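# Push the microwave door shut until it latches

## Task

Swing the microwave door closed far enough that its latch catches, then leave both arms and grippers clear of the door so that nothing touches it at the end.

## Robot and tools

Robot: two arms, left_arm and right_arm. Each has a parallel two-finger gripper and a wrist camera. Their URDF root links sit in the scene frame at about left_arm (-0.023, +0.320, +0.034) m and right_arm (-0.030, -0.348, +0.015) m, both almost unrotated (quat_wxyz near 1,0,0,0). A camera stand is fixed to the floor behind them.

Frames: the scene frame has its origin at table-top height, halfway between the nominal bases. +x points out over the table, +z up, and +y toward left_arm. Arm names do not match image sides. Every hand position, quaternion, velocity, Hand target and wrist-camera pose in a result is in that arm's own base frame. Fixed cameras and the table use the scene frame. Gripper axes: the fingers extend along the gripper's +z and close along its y. end_effector_position is the point between the finger pads, just under 1 cm behind the tips. Printed poses can be a few cm off, more when the arm reaches far.

The 16-number row, used by execute_actions and move: left_arm x, y, z (metres), qw, qx, qy, qz (w first), opening, then the same eight for right_arm. Both arms are always included. Position and quaternion are an absolute pose for that gripper in its own arm's base frame; they are not offsets. Opening runs from -1 (closed, 0 mm gap) to +1 (open, about 87 mm). Gaps are about 69 mm at 0.5, 43 at 0 and 18 at -0.5. To keep an arm still, resend the exact pose and opening from the last result at which it came to rest. A 0 in the opening slot is a real command, so resend the present opening to leave a gripper alone. Keep a gripper's orientation by repeating the same quaternion, not the drifted one in results.

execute_actions(actions, cameras): actions is a list of up to 15 actions. Each action is a list of up to 15 rows, one row per 1/30 s step. If an action has fewer rows, its last row is held, and each action lasts 0.5 s. If any target lies more than 0.6 m from that gripper's start position along any of its axes, the action is rejected for both arms. If the first action fails this check, or any action is malformed, the whole call is rejected. An empty actions list just reports state and images. cameras: list of names; omit, null or ["all"] for all, [] for none. An unknown name invalidates the call.

move(target, speed, blend, opening_speed, blocking, cameras): target is one row or a list of up to 15 rows, all absolute poses as above, with no 0.6 m limit. Each gripper goes in a straight line from its Hand target. speed is in m/s, 0.002 to 2.9, default 0.25; rotation is capped at twice that in rad/s. Give one value, or one per target. blend (m) rounds corners of a list; 0 means no rounding. opening_speed (per second on the -1..+1 scale, at least 0.2) ramps the fingers. blocking=false returns after about 0.5 s while the move keeps running, and a new move takes over from it. A move stops after 10 s in total. It does not avoid obstacles or the other arm. Fast moves overshoot and hit harder, and aiming further past a contact presses harder. The result adds a "move:" line: done, off_target, moving, held or fault, plus limits such as paced (pose clipped) or held (steps withheld). done means within 10 mm and 2 degrees; it says nothing about contact.

wait(seconds 0 to 10): lets the scene run while the last commands are held. A running move keeps going. stop(): brakes a running move; this needs some distance. zoom_image(camera, region=[x0,y0,x1,y1] in pixels from the top-left, at most 504 by 504): closer look at the latest image from one of cam_head_left, cam_head_right, cam_high, cam_low, cam_left_wrist or cam_right_wrist (all 672x504). read_manual(section="licences") only returns licence text. finished_scene(scene, integer 1 or 2) ends the scene for good. Call it only when the door is latched and nothing touches it.

Reading results: each step, the controller limits commanded orientation to 40 degrees from the measured one. It moves position first if it cannot manage both. Hand target shows where an arm is actually being sent, which can fall short, so command the remainder next. Tool commands lists current gripper commands. grip_measured uses the opening scale. Joint torques include gravity and are offset and noisy; joints 1 to 3 wrap at ±28 N m. Results from execute_actions list some intermediate positions. Friction and weight can leave the gripper low, short or tilted, so check pose after each motion and correct tilt.

What to avoid: slamming the door or hitting the microwave hard. Push steadily and slowly, then back away. Do not knock anything out of the work area, let parts fall, or bring the two arms or grippers into each other. The clearance check does not guard grippers or cameras. Keep wrist cameras and their cables off the door and fixtures; cable contact counts as touching. Do not pass close to an arm's own base; go around it. Avoid long stretched-out holds or pushing at unreachable poses, since motors heat. MOTOR HOT appears at 75 °C, an over-temperature fold at 90 °C parks that arm, and at 100 °C it goes limp. Time keeps running while you think; smooth, low-effort motion is preferred.

Each tool is called after ">>>" by a JSON object that holds its "api" and its "payload", one argument or row to a line.

## Session

>>> {"api": "execute_actions", "payload": {
  "actions": []
}}

Scene clock: 0.00 s.
left_arm: end_effector_position=(+0.3752, -0.1097, +0.2328) grip_measured=+1.000 end_effector_quat_wxyz=(+0.508, -0.078, +0.849, -0.122) | right_arm: end_effector_position=(+0.3506, +0.0858, +0.3046) grip_measured=+0.981 end_effector_quat_wxyz=(+0.559, -0.163, +0.813, +0.017)
Joint positions: left_arm=[-0.309 1.242 1.074 -0.309 -0.147 -0.403 1] | right_arm=[0.28 1.131 1.23 -0.484 0.047 -0.148 0.991]
Joint velocities: within noise
Joint torques (N m): no reading
Motor temperatures (°C): left_arm=[23 25 30 28 23 23 23] | right_arm=[27 28 27 26 23 22 23]
Heat: left arm: 30 °C; right arm: 28 °C.
Hand target: left_arm +0.3755, -0.1097, +0.2377; +0.512, -0.078, +0.846, -0.124 | right_arm +0.3515, +0.0861, +0.3146; +0.571, -0.161, +0.805, +0.019
Tool commands: left_gripper/opening=+1.0 right_gripper/opening=+1.0

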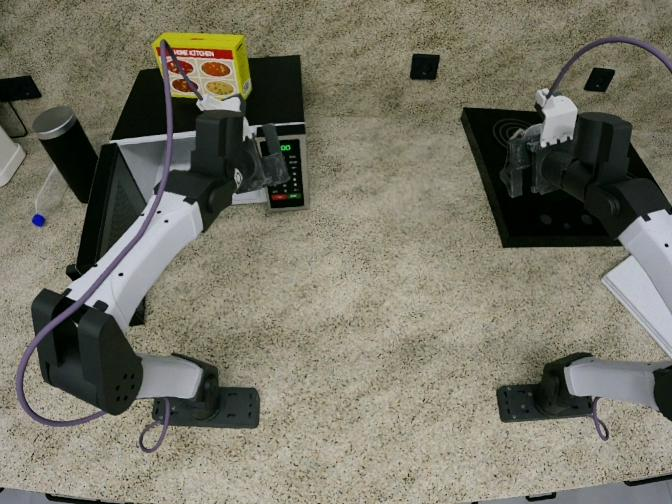

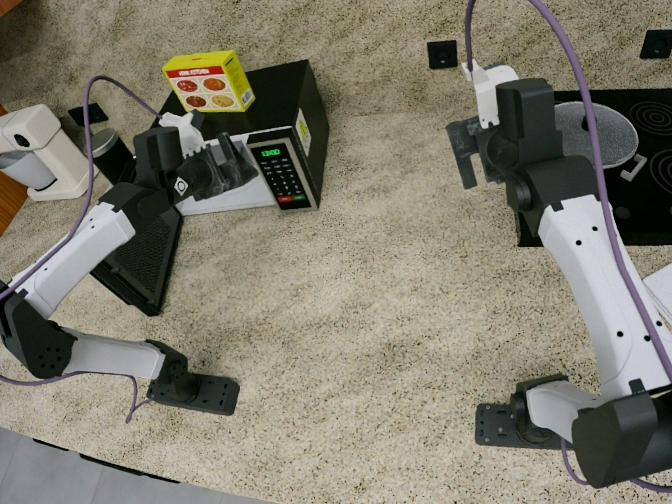

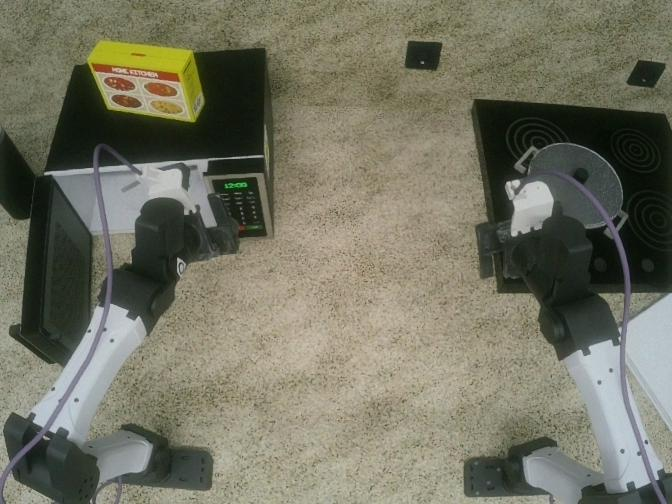

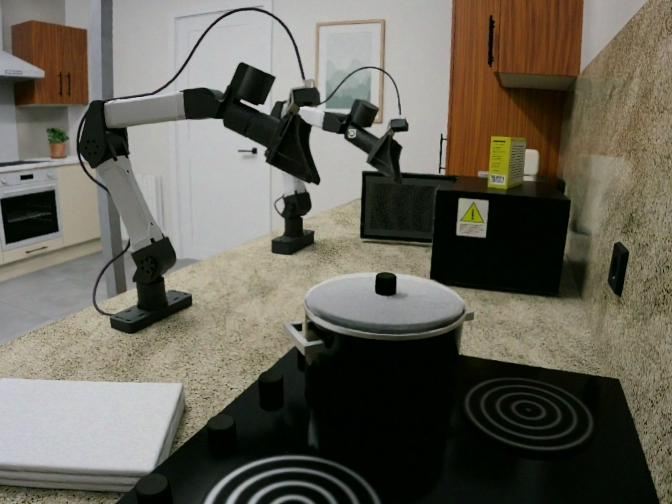

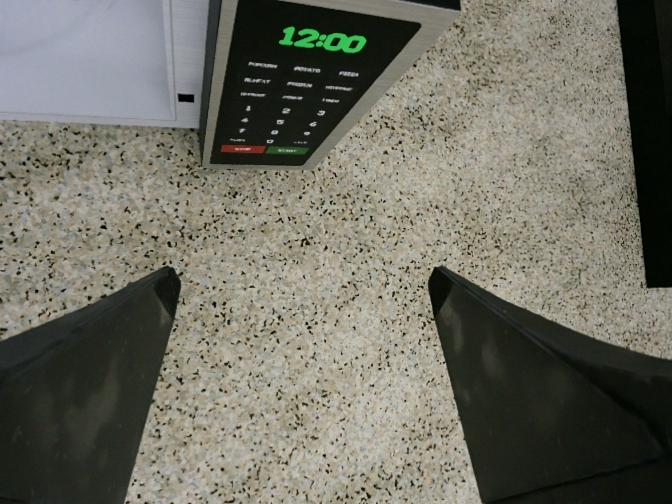

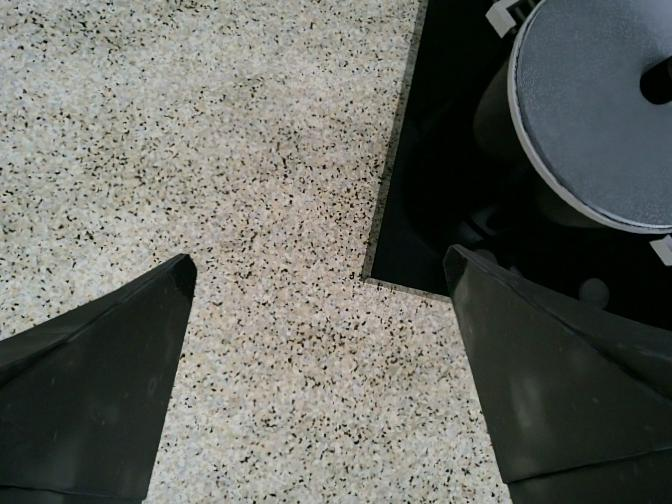

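>>> {"api": "zoom_image", "payload": {
  "camera": "cam_high",
  "region": [0, 100, 300, 400]
}}

>>> {"api": "zoom_image", "payload": {
  "camera": "cam_low",
  "region": [240, 100, 600, 320]
}}

>>> {"api": "zoom_image", "payload": {
  "camera": "cam_head_left",
  "region": [0, 80, 320, 400]
}}

Scaled by 1.680.

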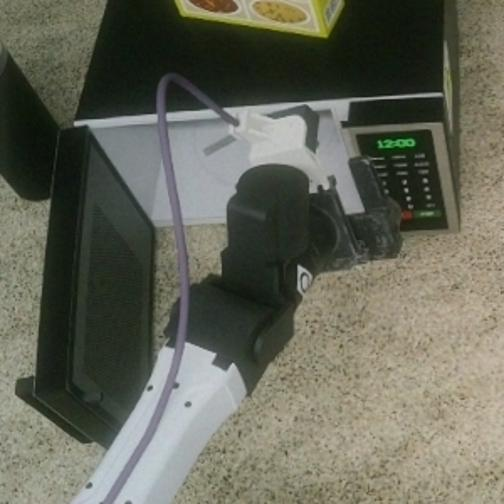

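Scaled by 1.400.

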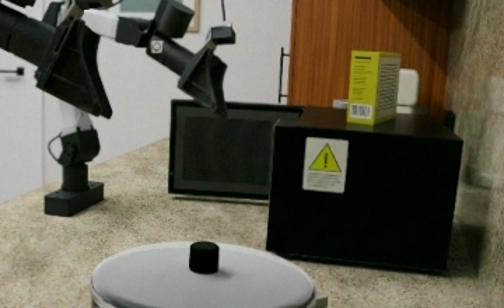

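Scaled by 1.575.

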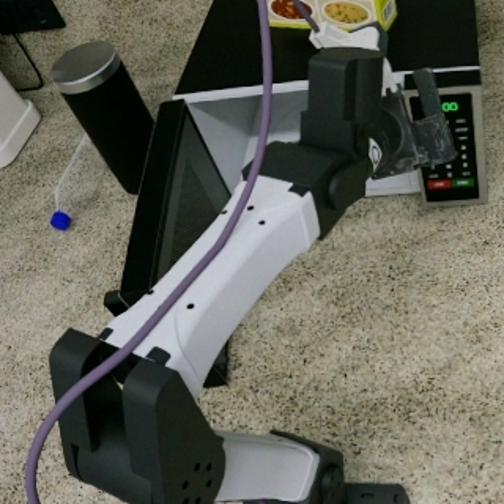

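>>> {"api": "move", "payload": {
  "target": [
    [0.36,-0.10,0.38,0.512,-0.078,0.846,-0.124,-1,0.3515,0.0861,0.3146,0.571,-0.161,0.805,0.019,1],
    [0.30,0.20,0.40,0.42,-0.15,0.82,0.3,-1,0.3515,0.0861,0.3146,0.571,-0.161,0.805,0.019,1]
  ]
}}

Scene clock: 30.40 s.
left_arm: end_effector_position=(+0.2993, +0.1947, +0.4012) grip_measured=-0.990 end_effector_quat_wxyz=(+0.432, -0.152, +0.838, +0.298) | right_arm: end_effector_position=(+0.3506, +0.0858, +0.3046) grip_measured=+0.981 end_effector_quat_wxyz=(+0.559, -0.163, +0.813, +0.017)
Joint positions: left_arm=[0.376 1.425 1.95 -1.026 -0.362 0.234 0.005] | right_arm=[0.28 1.131 1.23 -0.484 0.047 -0.148 0.991]
Joint velocities: within noise
Joint torques (N m): left_arm=[1.1 -4.4 6.05 2.01 -0.13 0.14] | right_arm=[0.17 -3.6 7.75 2.14 -0.03 0.03]
Motor temperatures (°C): left_arm=[23 26 33 32 23 23 23] | right_arm=[27 29 30 33 23 22 23]
Heat: left arm: 33 °C; right arm: 33 °C.
Hand target: left_arm +0.2999, +0.2000, +0.4000; +0.428, -0.153, +0.836, +0.306 | right_arm +0.3513, +0.0861, +0.3146; +0.571, -0.161, +0.805, +0.019
Off the commanded pose: left_arm 0.005 m, 1 deg | right_arm 0.010 m, 2 deg.
move: done

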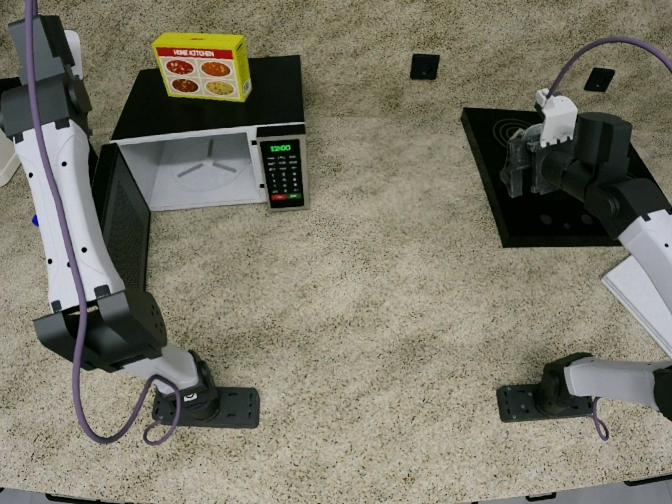

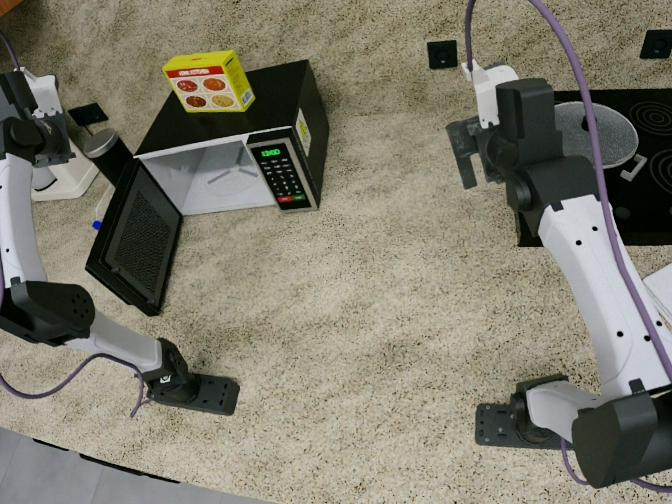

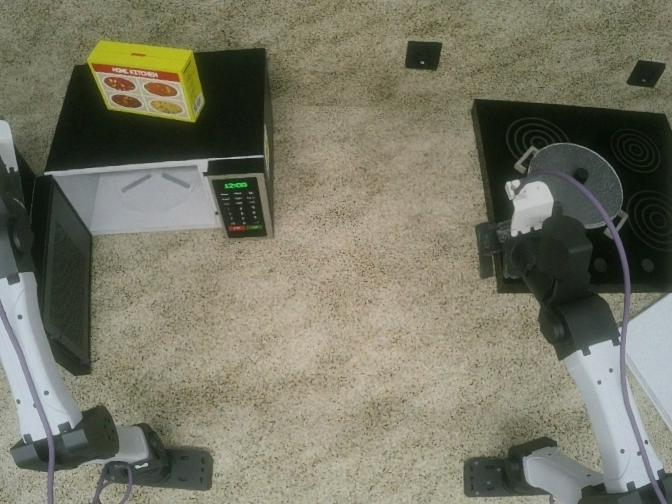

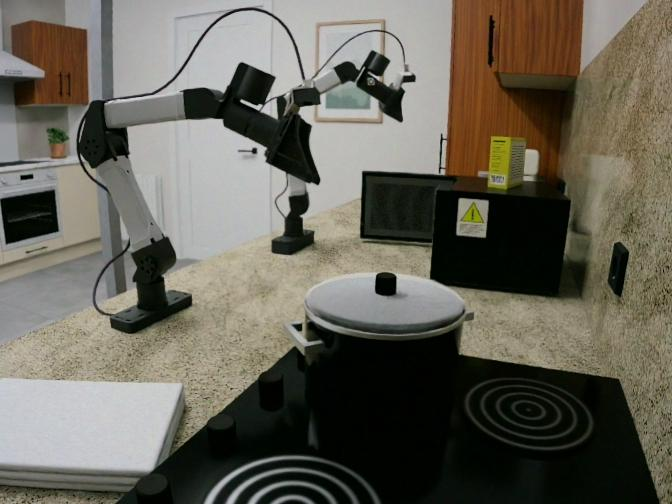

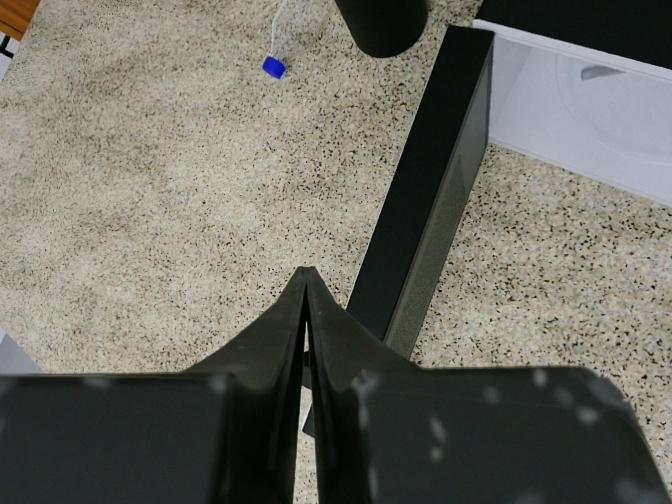

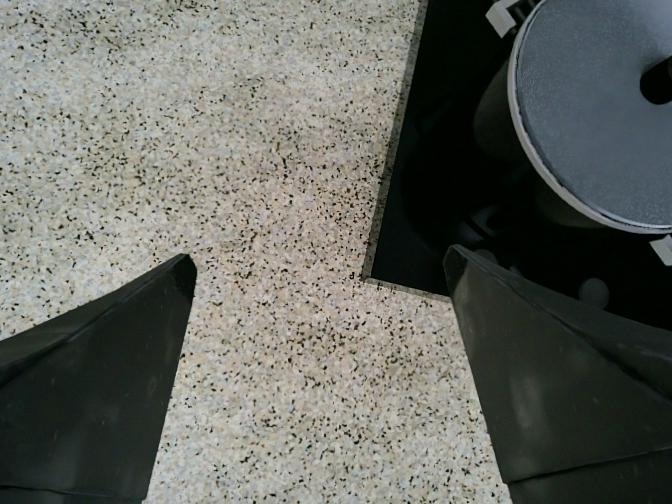

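>>> {"api": "move", "payload": {
  "target": [0.20,0.37,0.34,0.224,-0.483,0.837,0.129,-1,0.3515,0.0861,0.3146,0.571,-0.161,0.805,0.019,1]
}}

Scene clock: 49.63 s.
left_arm: end_effector_position=(+0.2000, +0.3704, +0.3381) grip_measured=-0.990 end_effector_quat_wxyz=(+0.300, -0.463, +0.814, +0.184) | right_arm: end_effector_position=(+0.3506, +0.0858, +0.3046) grip_measured=+0.981 end_effector_quat_wxyz=(+0.559, -0.163, +0.813, +0.017)
Joint positions: left_arm=[1.074 2.052 2.767 -1.567 0.004 0.038 0.005] | right_arm=[0.28 1.131 1.23 -0.484 0.047 -0.148 0.991]
Joint velocities: within noise
Joint torques (N m): left_arm=[0.77 -8.57 7.57 1.5 0.14 0] | right_arm=[0.09 -3.47 7.61 2.17 0 0]
Motor temperatures (°C): left_arm=[23 26 33 33 23 22 23] | right_arm=[27 29 32 34 23 22 23]
Heat: left arm: 33 °C; right arm: 34 °C.
Hand target: left_arm +0.1998, +0.3696, +0.3393; +0.303, -0.467, +0.811, +0.179 | right_arm +0.3513, +0.0861, +0.3146; +0.571, -0.161, +0.805, +0.019
Off the commanded pose: left_arm 0.002 m, 11 deg | right_arm 0.010 m, 2 deg.
joint sent to its limit (left arm) — joint 4 (wrist pitch), lower limit. The joint targets are off in orientation, not in position.
move: off_target (left_arm)

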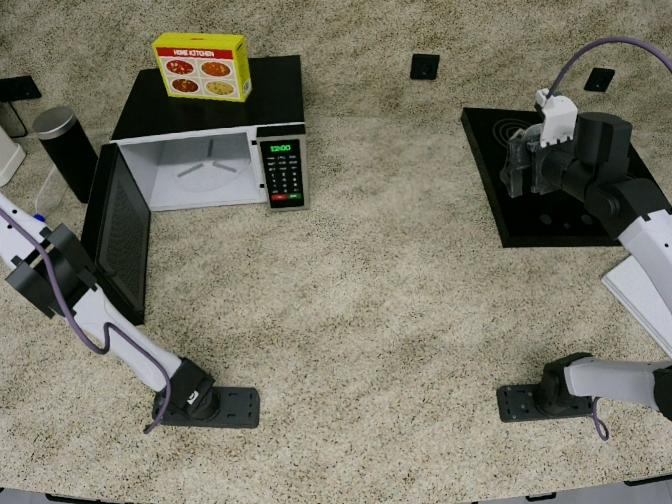

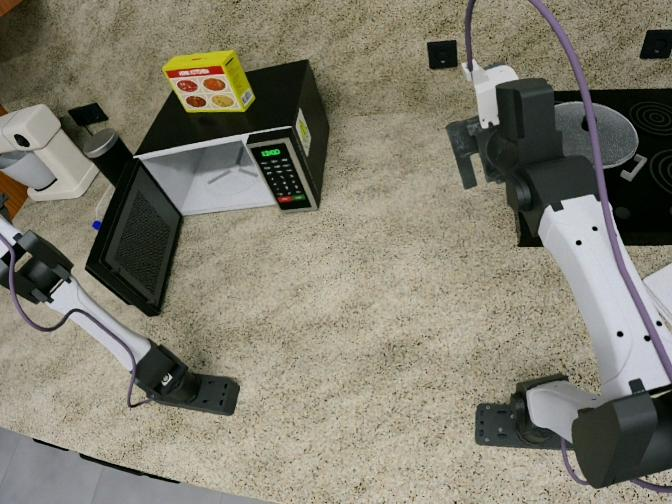

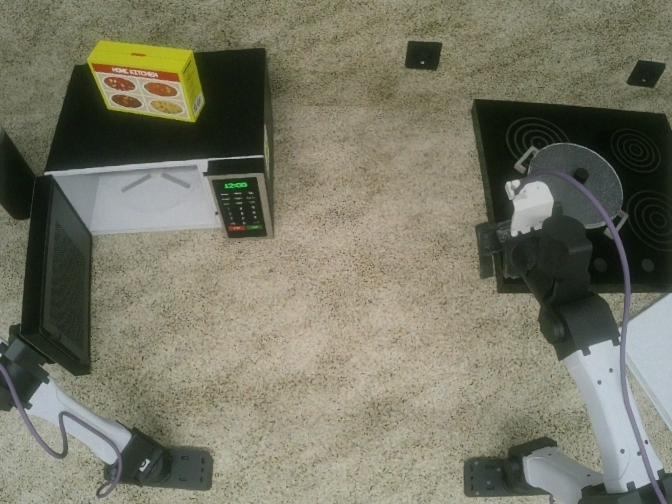

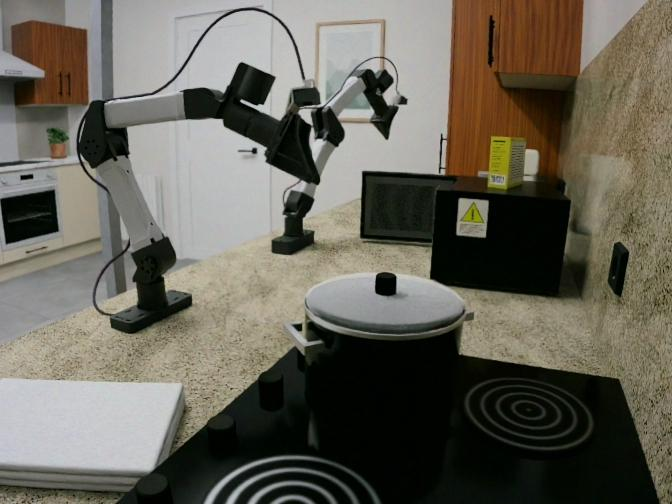

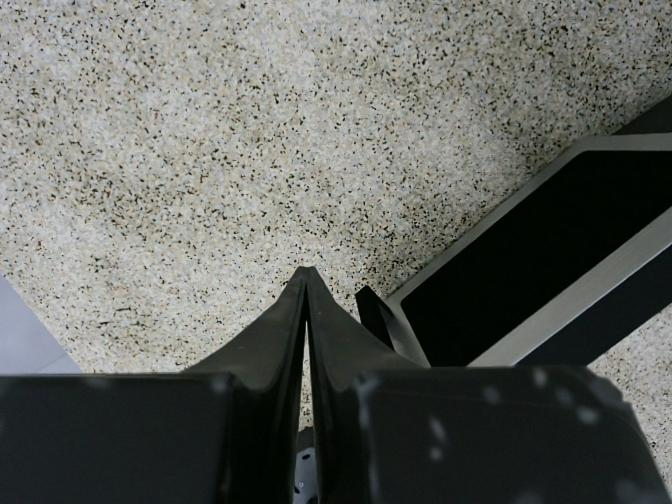

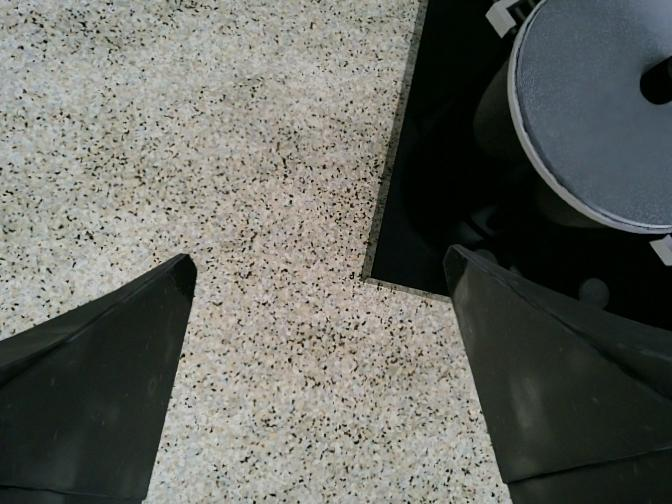

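>>> {"api": "move", "payload": {
  "target": [
    [0.22,0.40,0.34,0.460,0.077,0.884,-0.040,-1,0.3515,0.0861,0.3146,0.571,-0.161,0.805,0.019,1],
    [0.22,0.40,0.22,0.460,0.077,0.884,-0.040,-1,0.3515,0.0861,0.3146,0.571,-0.161,0.805,0.019,1]
  ]
}}

Scene clock: 64.43 s.
left_arm: end_effector_position=(+0.2179, +0.4029, +0.2235) grip_measured=-0.990 end_effector_quat_wxyz=(+0.469, +0.062, +0.881, -0.012) | right_arm: end_effector_position=(+0.3506, +0.0858, +0.3046) grip_measured=+0.981 end_effector_quat_wxyz=(+0.559, -0.163, +0.813, +0.017)
Joint positions: left_arm=[1.342 2.226 2.42 -1.571 0.963 1.38 0.005] | right_arm=[0.28 1.131 1.23 -0.484 0.047 -0.148 0.991]
Joint velocities: within noise
Joint torques (N m): left_arm=[-0.36 -11.36 5.97 0.59 0.43 0.24] | right_arm=[0.12 -3.4 7.51 2.2 -0.04 -0.02]
Motor temperatures (°C): left_arm=[23 28 33 32 23 22 23] | right_arm=[27 29 32 35 23 21 23]
Heat: left arm: 33 °C; right arm: 35 °C.
Hand target: left_arm +0.2202, +0.3997, +0.2197; +0.466, +0.067, +0.882, -0.019 | right_arm +0.3513, +0.0861, +0.3146; +0.571, -0.161, +0.805, +0.019
Off the commanded pose: left_arm 0.005 m, 4 deg | right_arm 0.010 m, 2 deg.
joint sent to its limit (left arm) — joint 4 (wrist pitch), lower limit. The joint targets are off in orientation, not in position.
move: off_target (left_arm)

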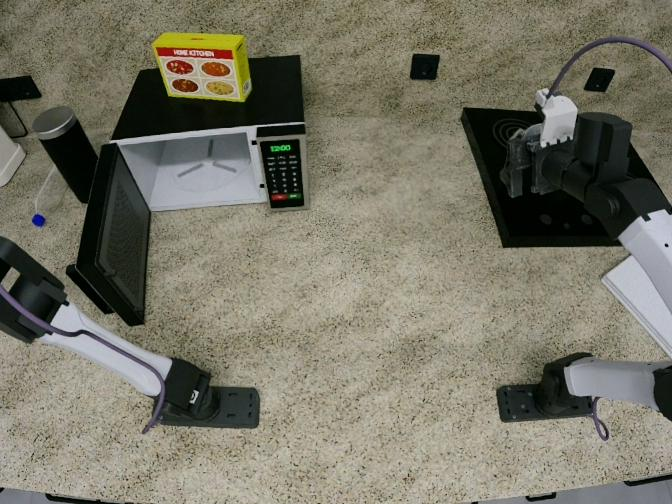

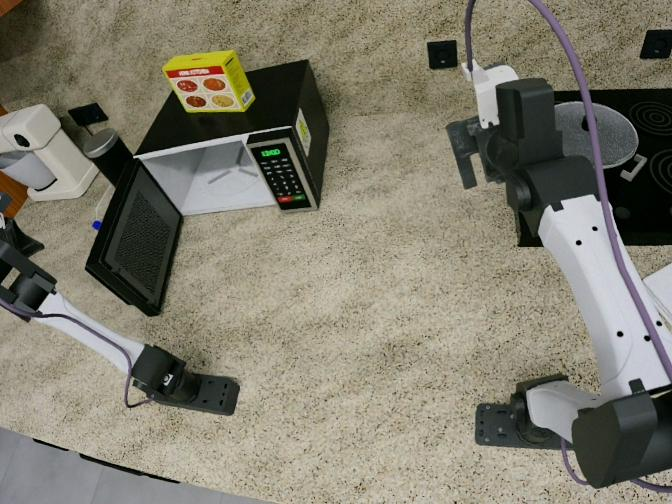

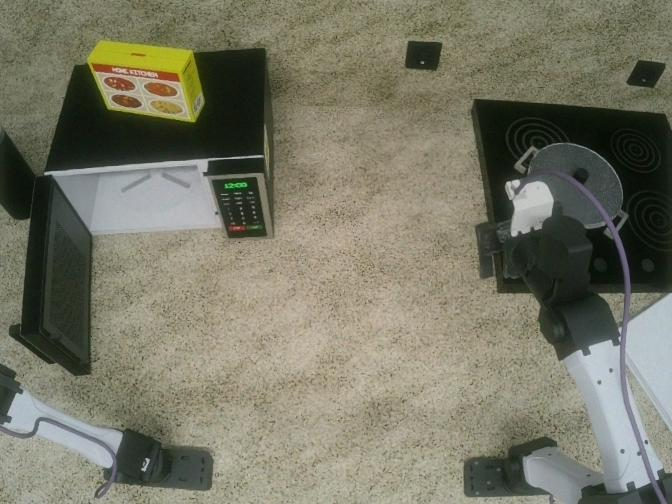

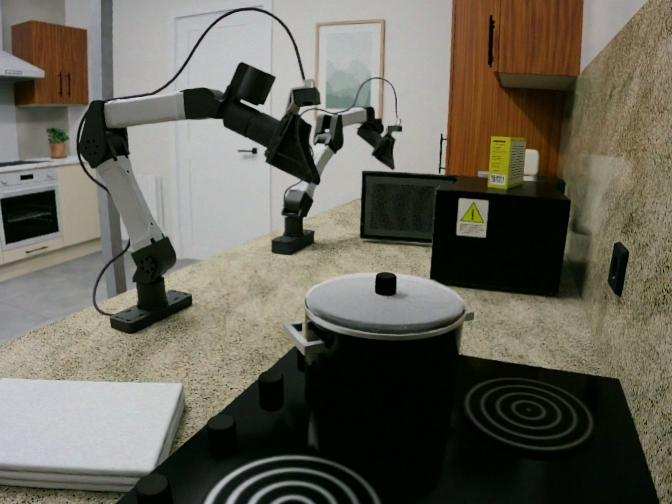

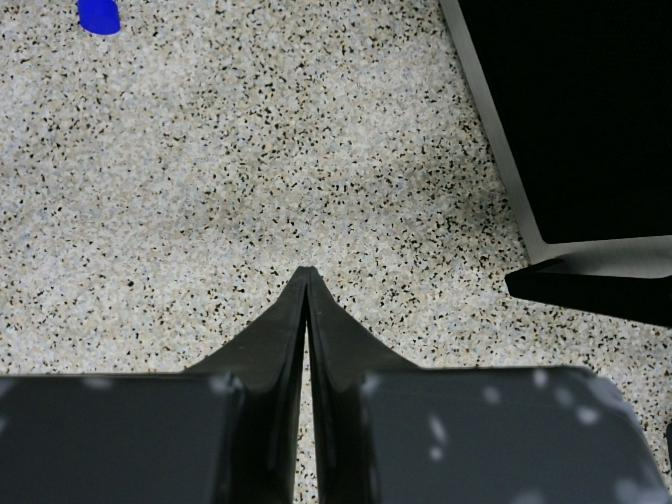

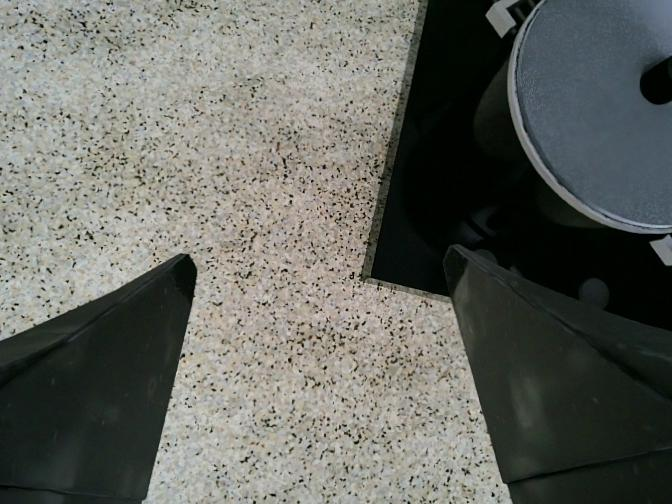

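>>> {"api": "move", "payload": {
  "target": [
    [0.235,0.40,0.13,0.46,0.077,0.884,-0.040,-1,0.3515,0.0861,0.3146,0.571,-0.161,0.805,0.019,1],
    [0.235,0.34,0.13,0.46,0.077,0.884,-0.04,-1,0.3515,0.0861,0.3146,0.571,-0.161,0.805,0.019,1]
  ],
  "speed": 0.12
}}

Scene clock: 70.97 s.
left_arm: end_effector_position=(+0.2339, +0.3419, +0.1248) grip_measured=-0.990 end_effector_quat_wxyz=(+0.459, +0.072, +0.884, -0.049) | right_arm: end_effector_position=(+0.3506, +0.0858, +0.3046) grip_measured=+0.981 end_effector_quat_wxyz=(+0.559, -0.163, +0.813, +0.017)
Joint positions: left_arm=[1.263 1.959 1.618 -1.061 0.95 1.338 0.005] | right_arm=[0.28 1.131 1.23 -0.484 0.047 -0.148 0.991]
Joint velocities: within noise
Joint torques (N m): left_arm=[-0.13 -12.26 5.96 0.78 0.42 0.01] | right_arm=[-0.06 -3.56 7.49 2.12 0 -0.05]
Motor temperatures (°C): left_arm=[23 30 33 31 23 22 23] | right_arm=[27 29 32 36 23 21 23]
Heat: left arm: 33 °C; right arm: 36 °C.
Hand target: left_arm +0.2351, +0.3400, +0.1300; +0.460, +0.077, +0.884, -0.040 | right_arm +0.3513, +0.0861, +0.3146; +0.571, -0.161, +0.805, +0.019
Off the commanded pose: left_arm 0.006 m, 1 deg | right_arm 0.010 m, 2 deg.
move: done

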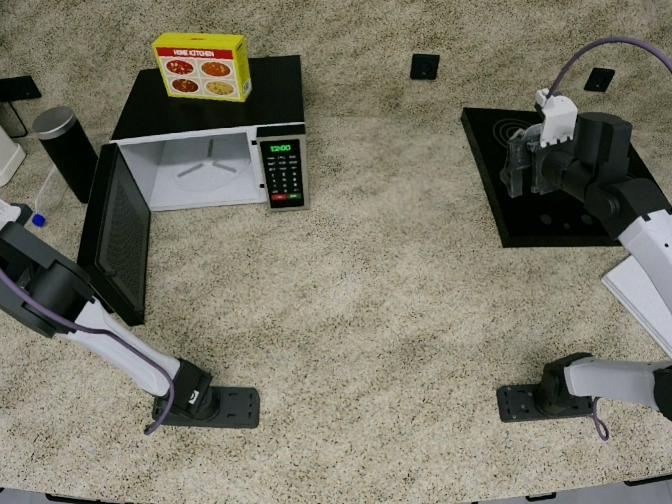

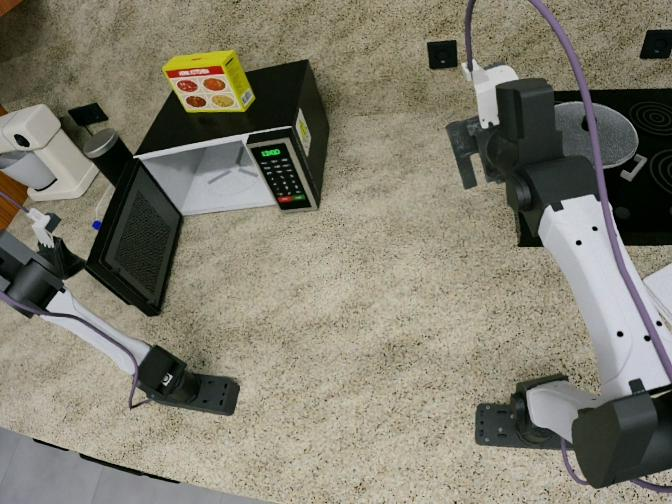

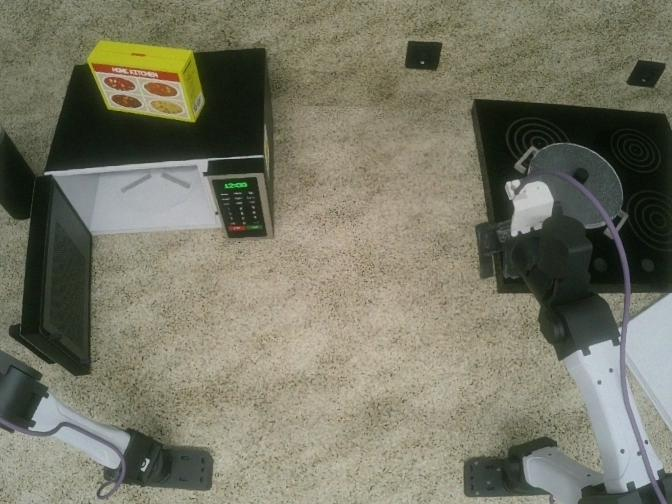

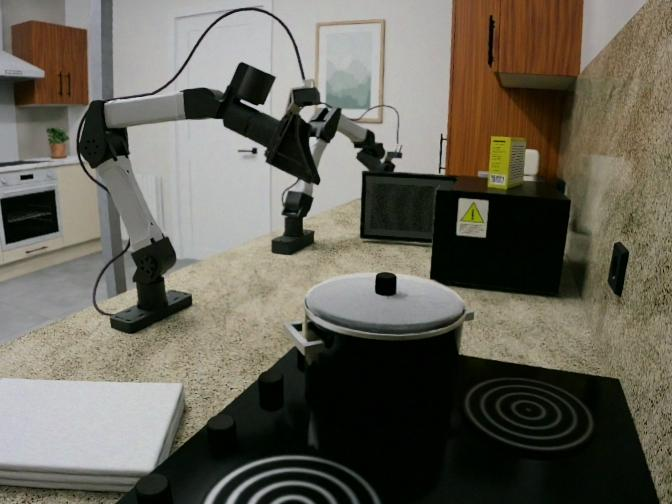

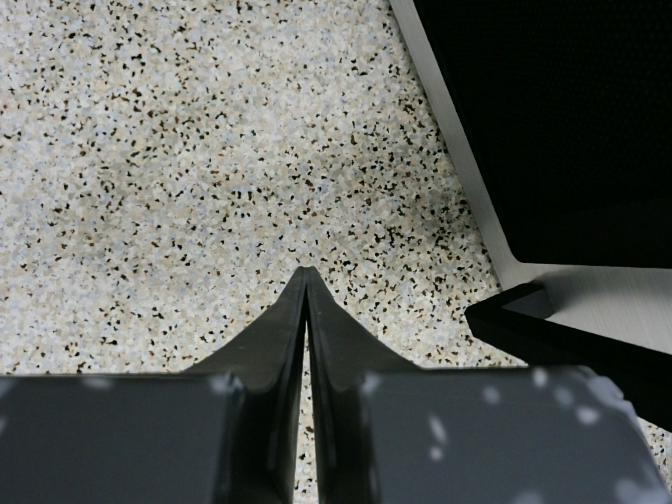

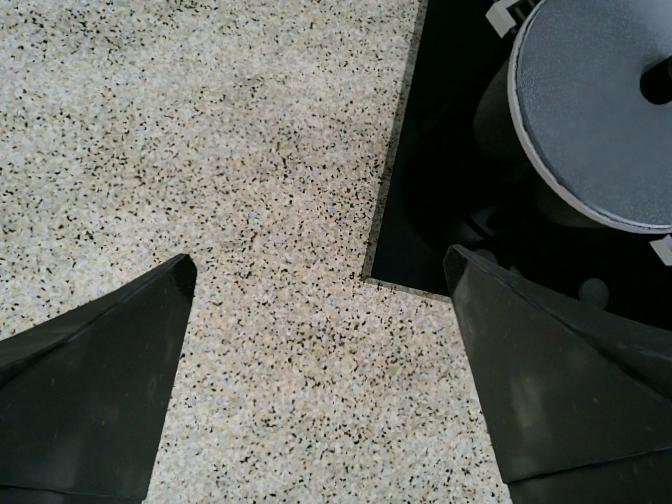

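>>> {"api": "move", "payload": {
  "target": [
    [0.25,0.34,0.13,0.451,0.192,0.866,-0.10,-1,0.3515,0.0861,0.3146,0.571,-0.161,0.805,0.019,1],
    [0.25,0.28,0.13,0.451,0.192,0.866,-0.1,-1,0.3515,0.0861,0.3146,0.571,-0.161,0.805,0.019,1]
  ],
  "speed": 0.08
}}

Scene clock: 79.50 s.
left_arm: end_effector_position=(+0.2473, +0.2829, +0.1236) grip_measured=-0.990 end_effector_quat_wxyz=(+0.445, +0.187, +0.869, -0.109) | right_arm: end_effector_position=(+0.3506, +0.0858, +0.3046) grip_measured=+0.981 end_effector_quat_wxyz=(+0.559, -0.163, +0.813, +0.017)
Joint positions: left_arm=[1.174 1.954 1.613 -1.306 0.95 1.636 0.005] | right_arm=[0.28 1.131 1.23 -0.484 0.047 -0.148 0.991]
Joint velocities: within noise
Joint torques (N m): left_arm=[-0.21 -12 5.53 0.4 0.56 0.09] | right_arm=[0.05 -3.54 7.65 2.12 -0.01 -0.04]
Motor temperatures (°C): left_arm=[23 32 33 30 23 22 23] | right_arm=[27 29 33 36 23 21 23]
Heat: left arm: 33 °C; right arm: 36 °C.
Hand target: left_arm +0.2500, +0.2800, +0.1300; +0.451, +0.192, +0.866, -0.100 | right_arm +0.3513, +0.0861, +0.3146; +0.571, -0.161, +0.805, +0.019
Off the commanded pose: left_arm 0.008 m, 1 deg | right_arm 0.010 m, 2 deg.
move: done

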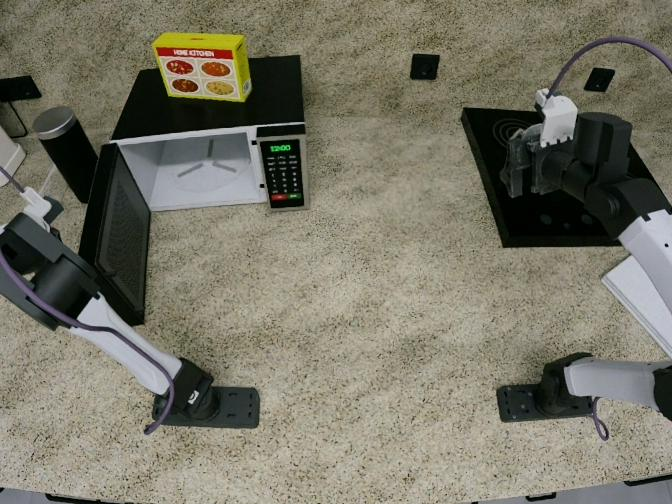

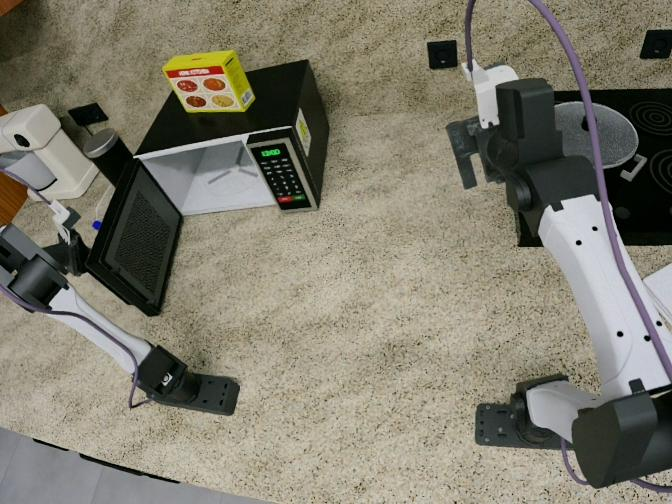

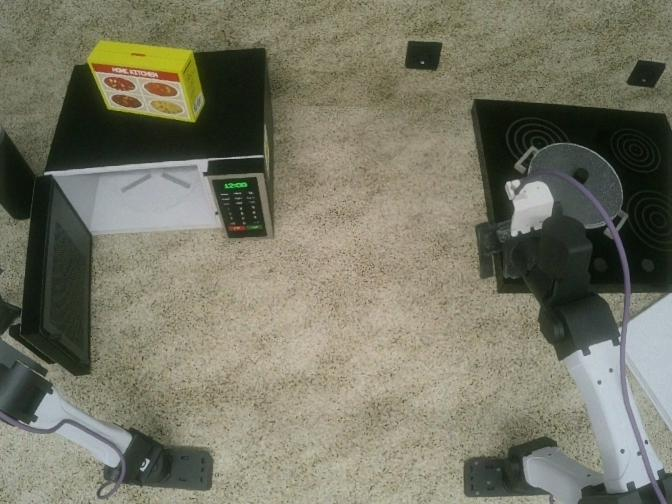

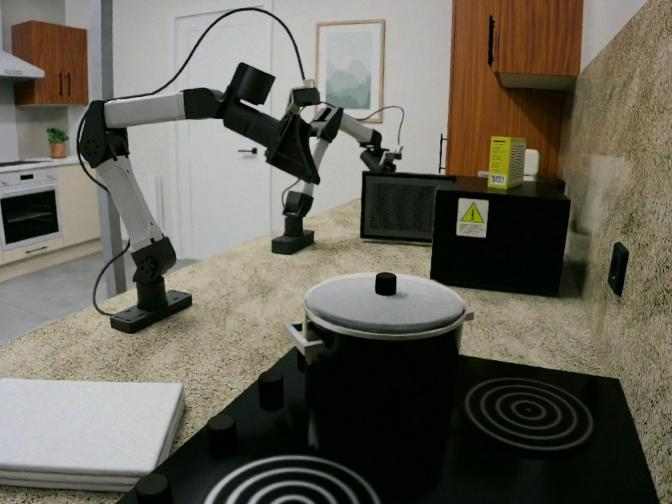

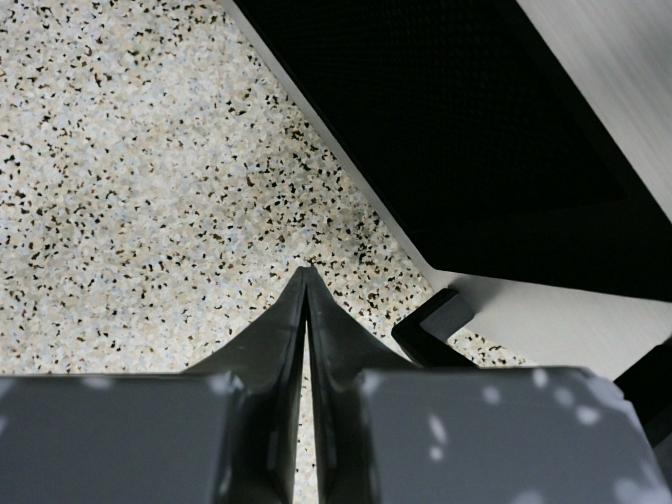

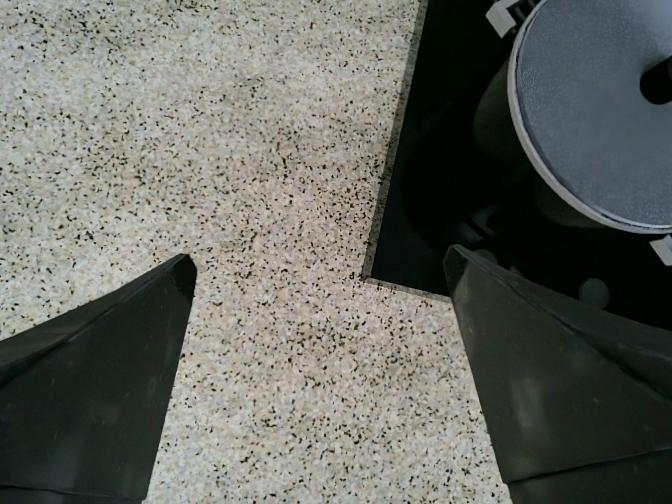

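>>> {"api": "move", "payload": {
  "target": [0.26,0.21,0.13,0.451,0.192,0.866,-0.1,-1,0.3515,0.0861,0.3146,0.571,-0.161,0.805,0.019,1],
  "speed": 0.06
}}

Scene clock: 84.43 s.
left_arm: end_effector_position=(+0.2584, +0.2132, +0.1268) grip_measured=-0.990 end_effector_quat_wxyz=(+0.446, +0.187, +0.869, -0.106) | right_arm: end_effector_position=(+0.3506, +0.0858, +0.3046) grip_measured=+0.981 end_effector_quat_wxyz=(+0.559, -0.163, +0.813, +0.017)
Joint positions: left_arm=[1.052 1.68 1.28 -1.068 0.949 1.424 0.005] | right_arm=[0.28 1.131 1.23 -0.484 0.047 -0.148 0.991]
Joint velocities: within noise
Joint torques (N m): left_arm=[-0.28 -9.39 5.83 0.72 0.53 0.03] | right_arm=[-0.09 -3.23 7.41 2.17 -0.03 -0.03]
Motor temperatures (°C): left_arm=[23 33 33 30 23 22 23] | right_arm=[27 29 33 37 23 21 23]
Heat: left arm: 33 °C; right arm: 37 °C.
Hand target: left_arm +0.2599, +0.2101, +0.1301; +0.451, +0.192, +0.866, -0.100 | right_arm +0.3513, +0.0861, +0.3146; +0.571, -0.161, +0.805, +0.019
Off the commanded pose: left_arm 0.005 m, 1 deg | right_arm 0.010 m, 2 deg.
move: done

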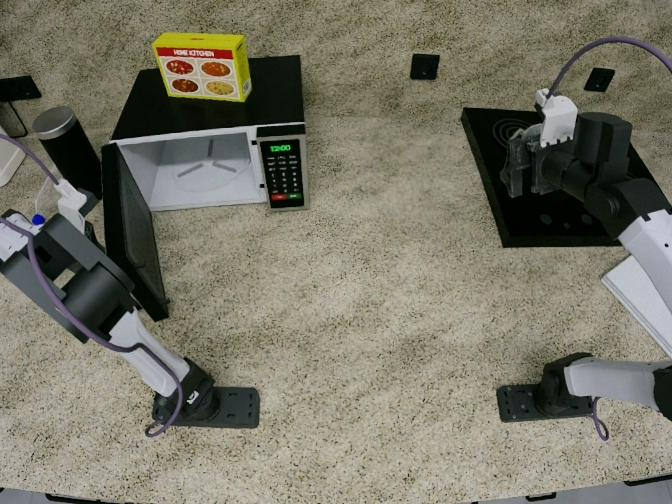

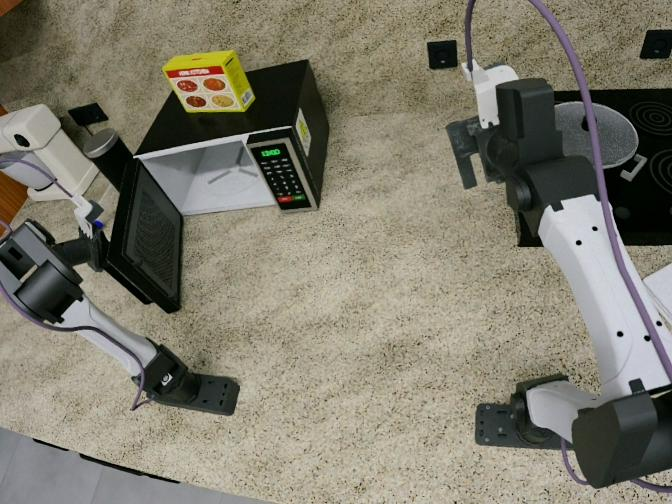

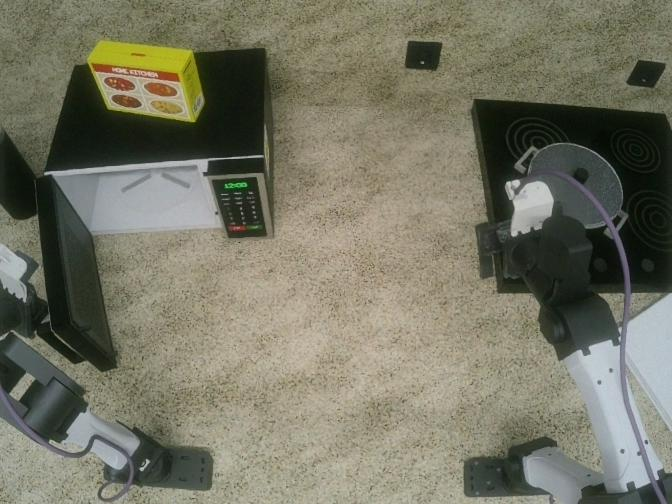

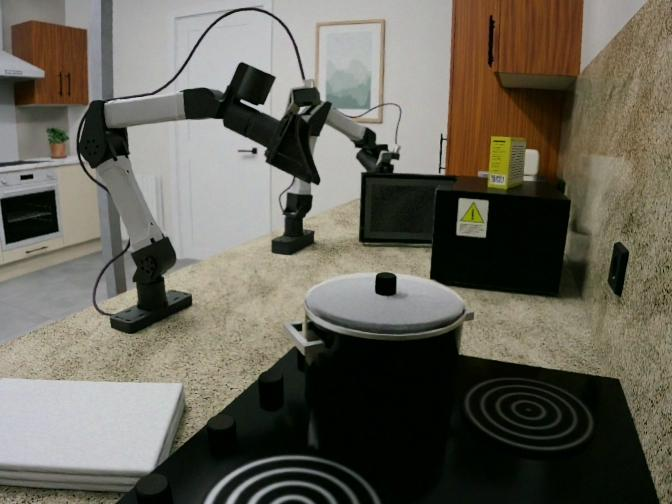

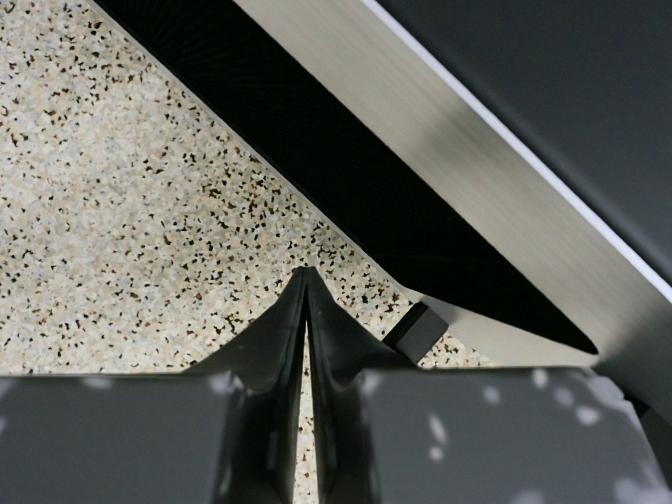

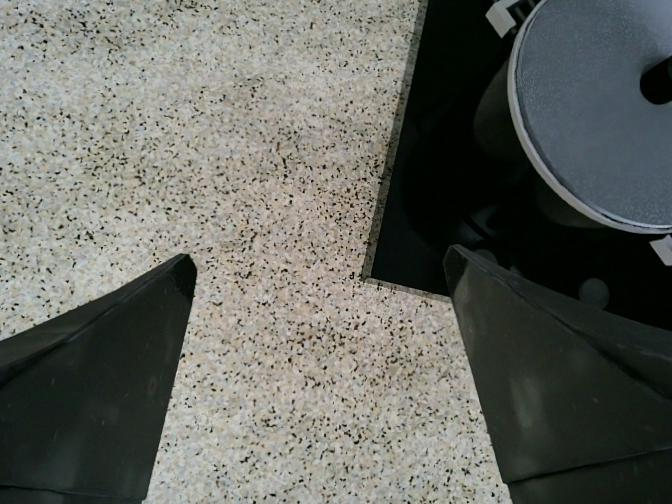

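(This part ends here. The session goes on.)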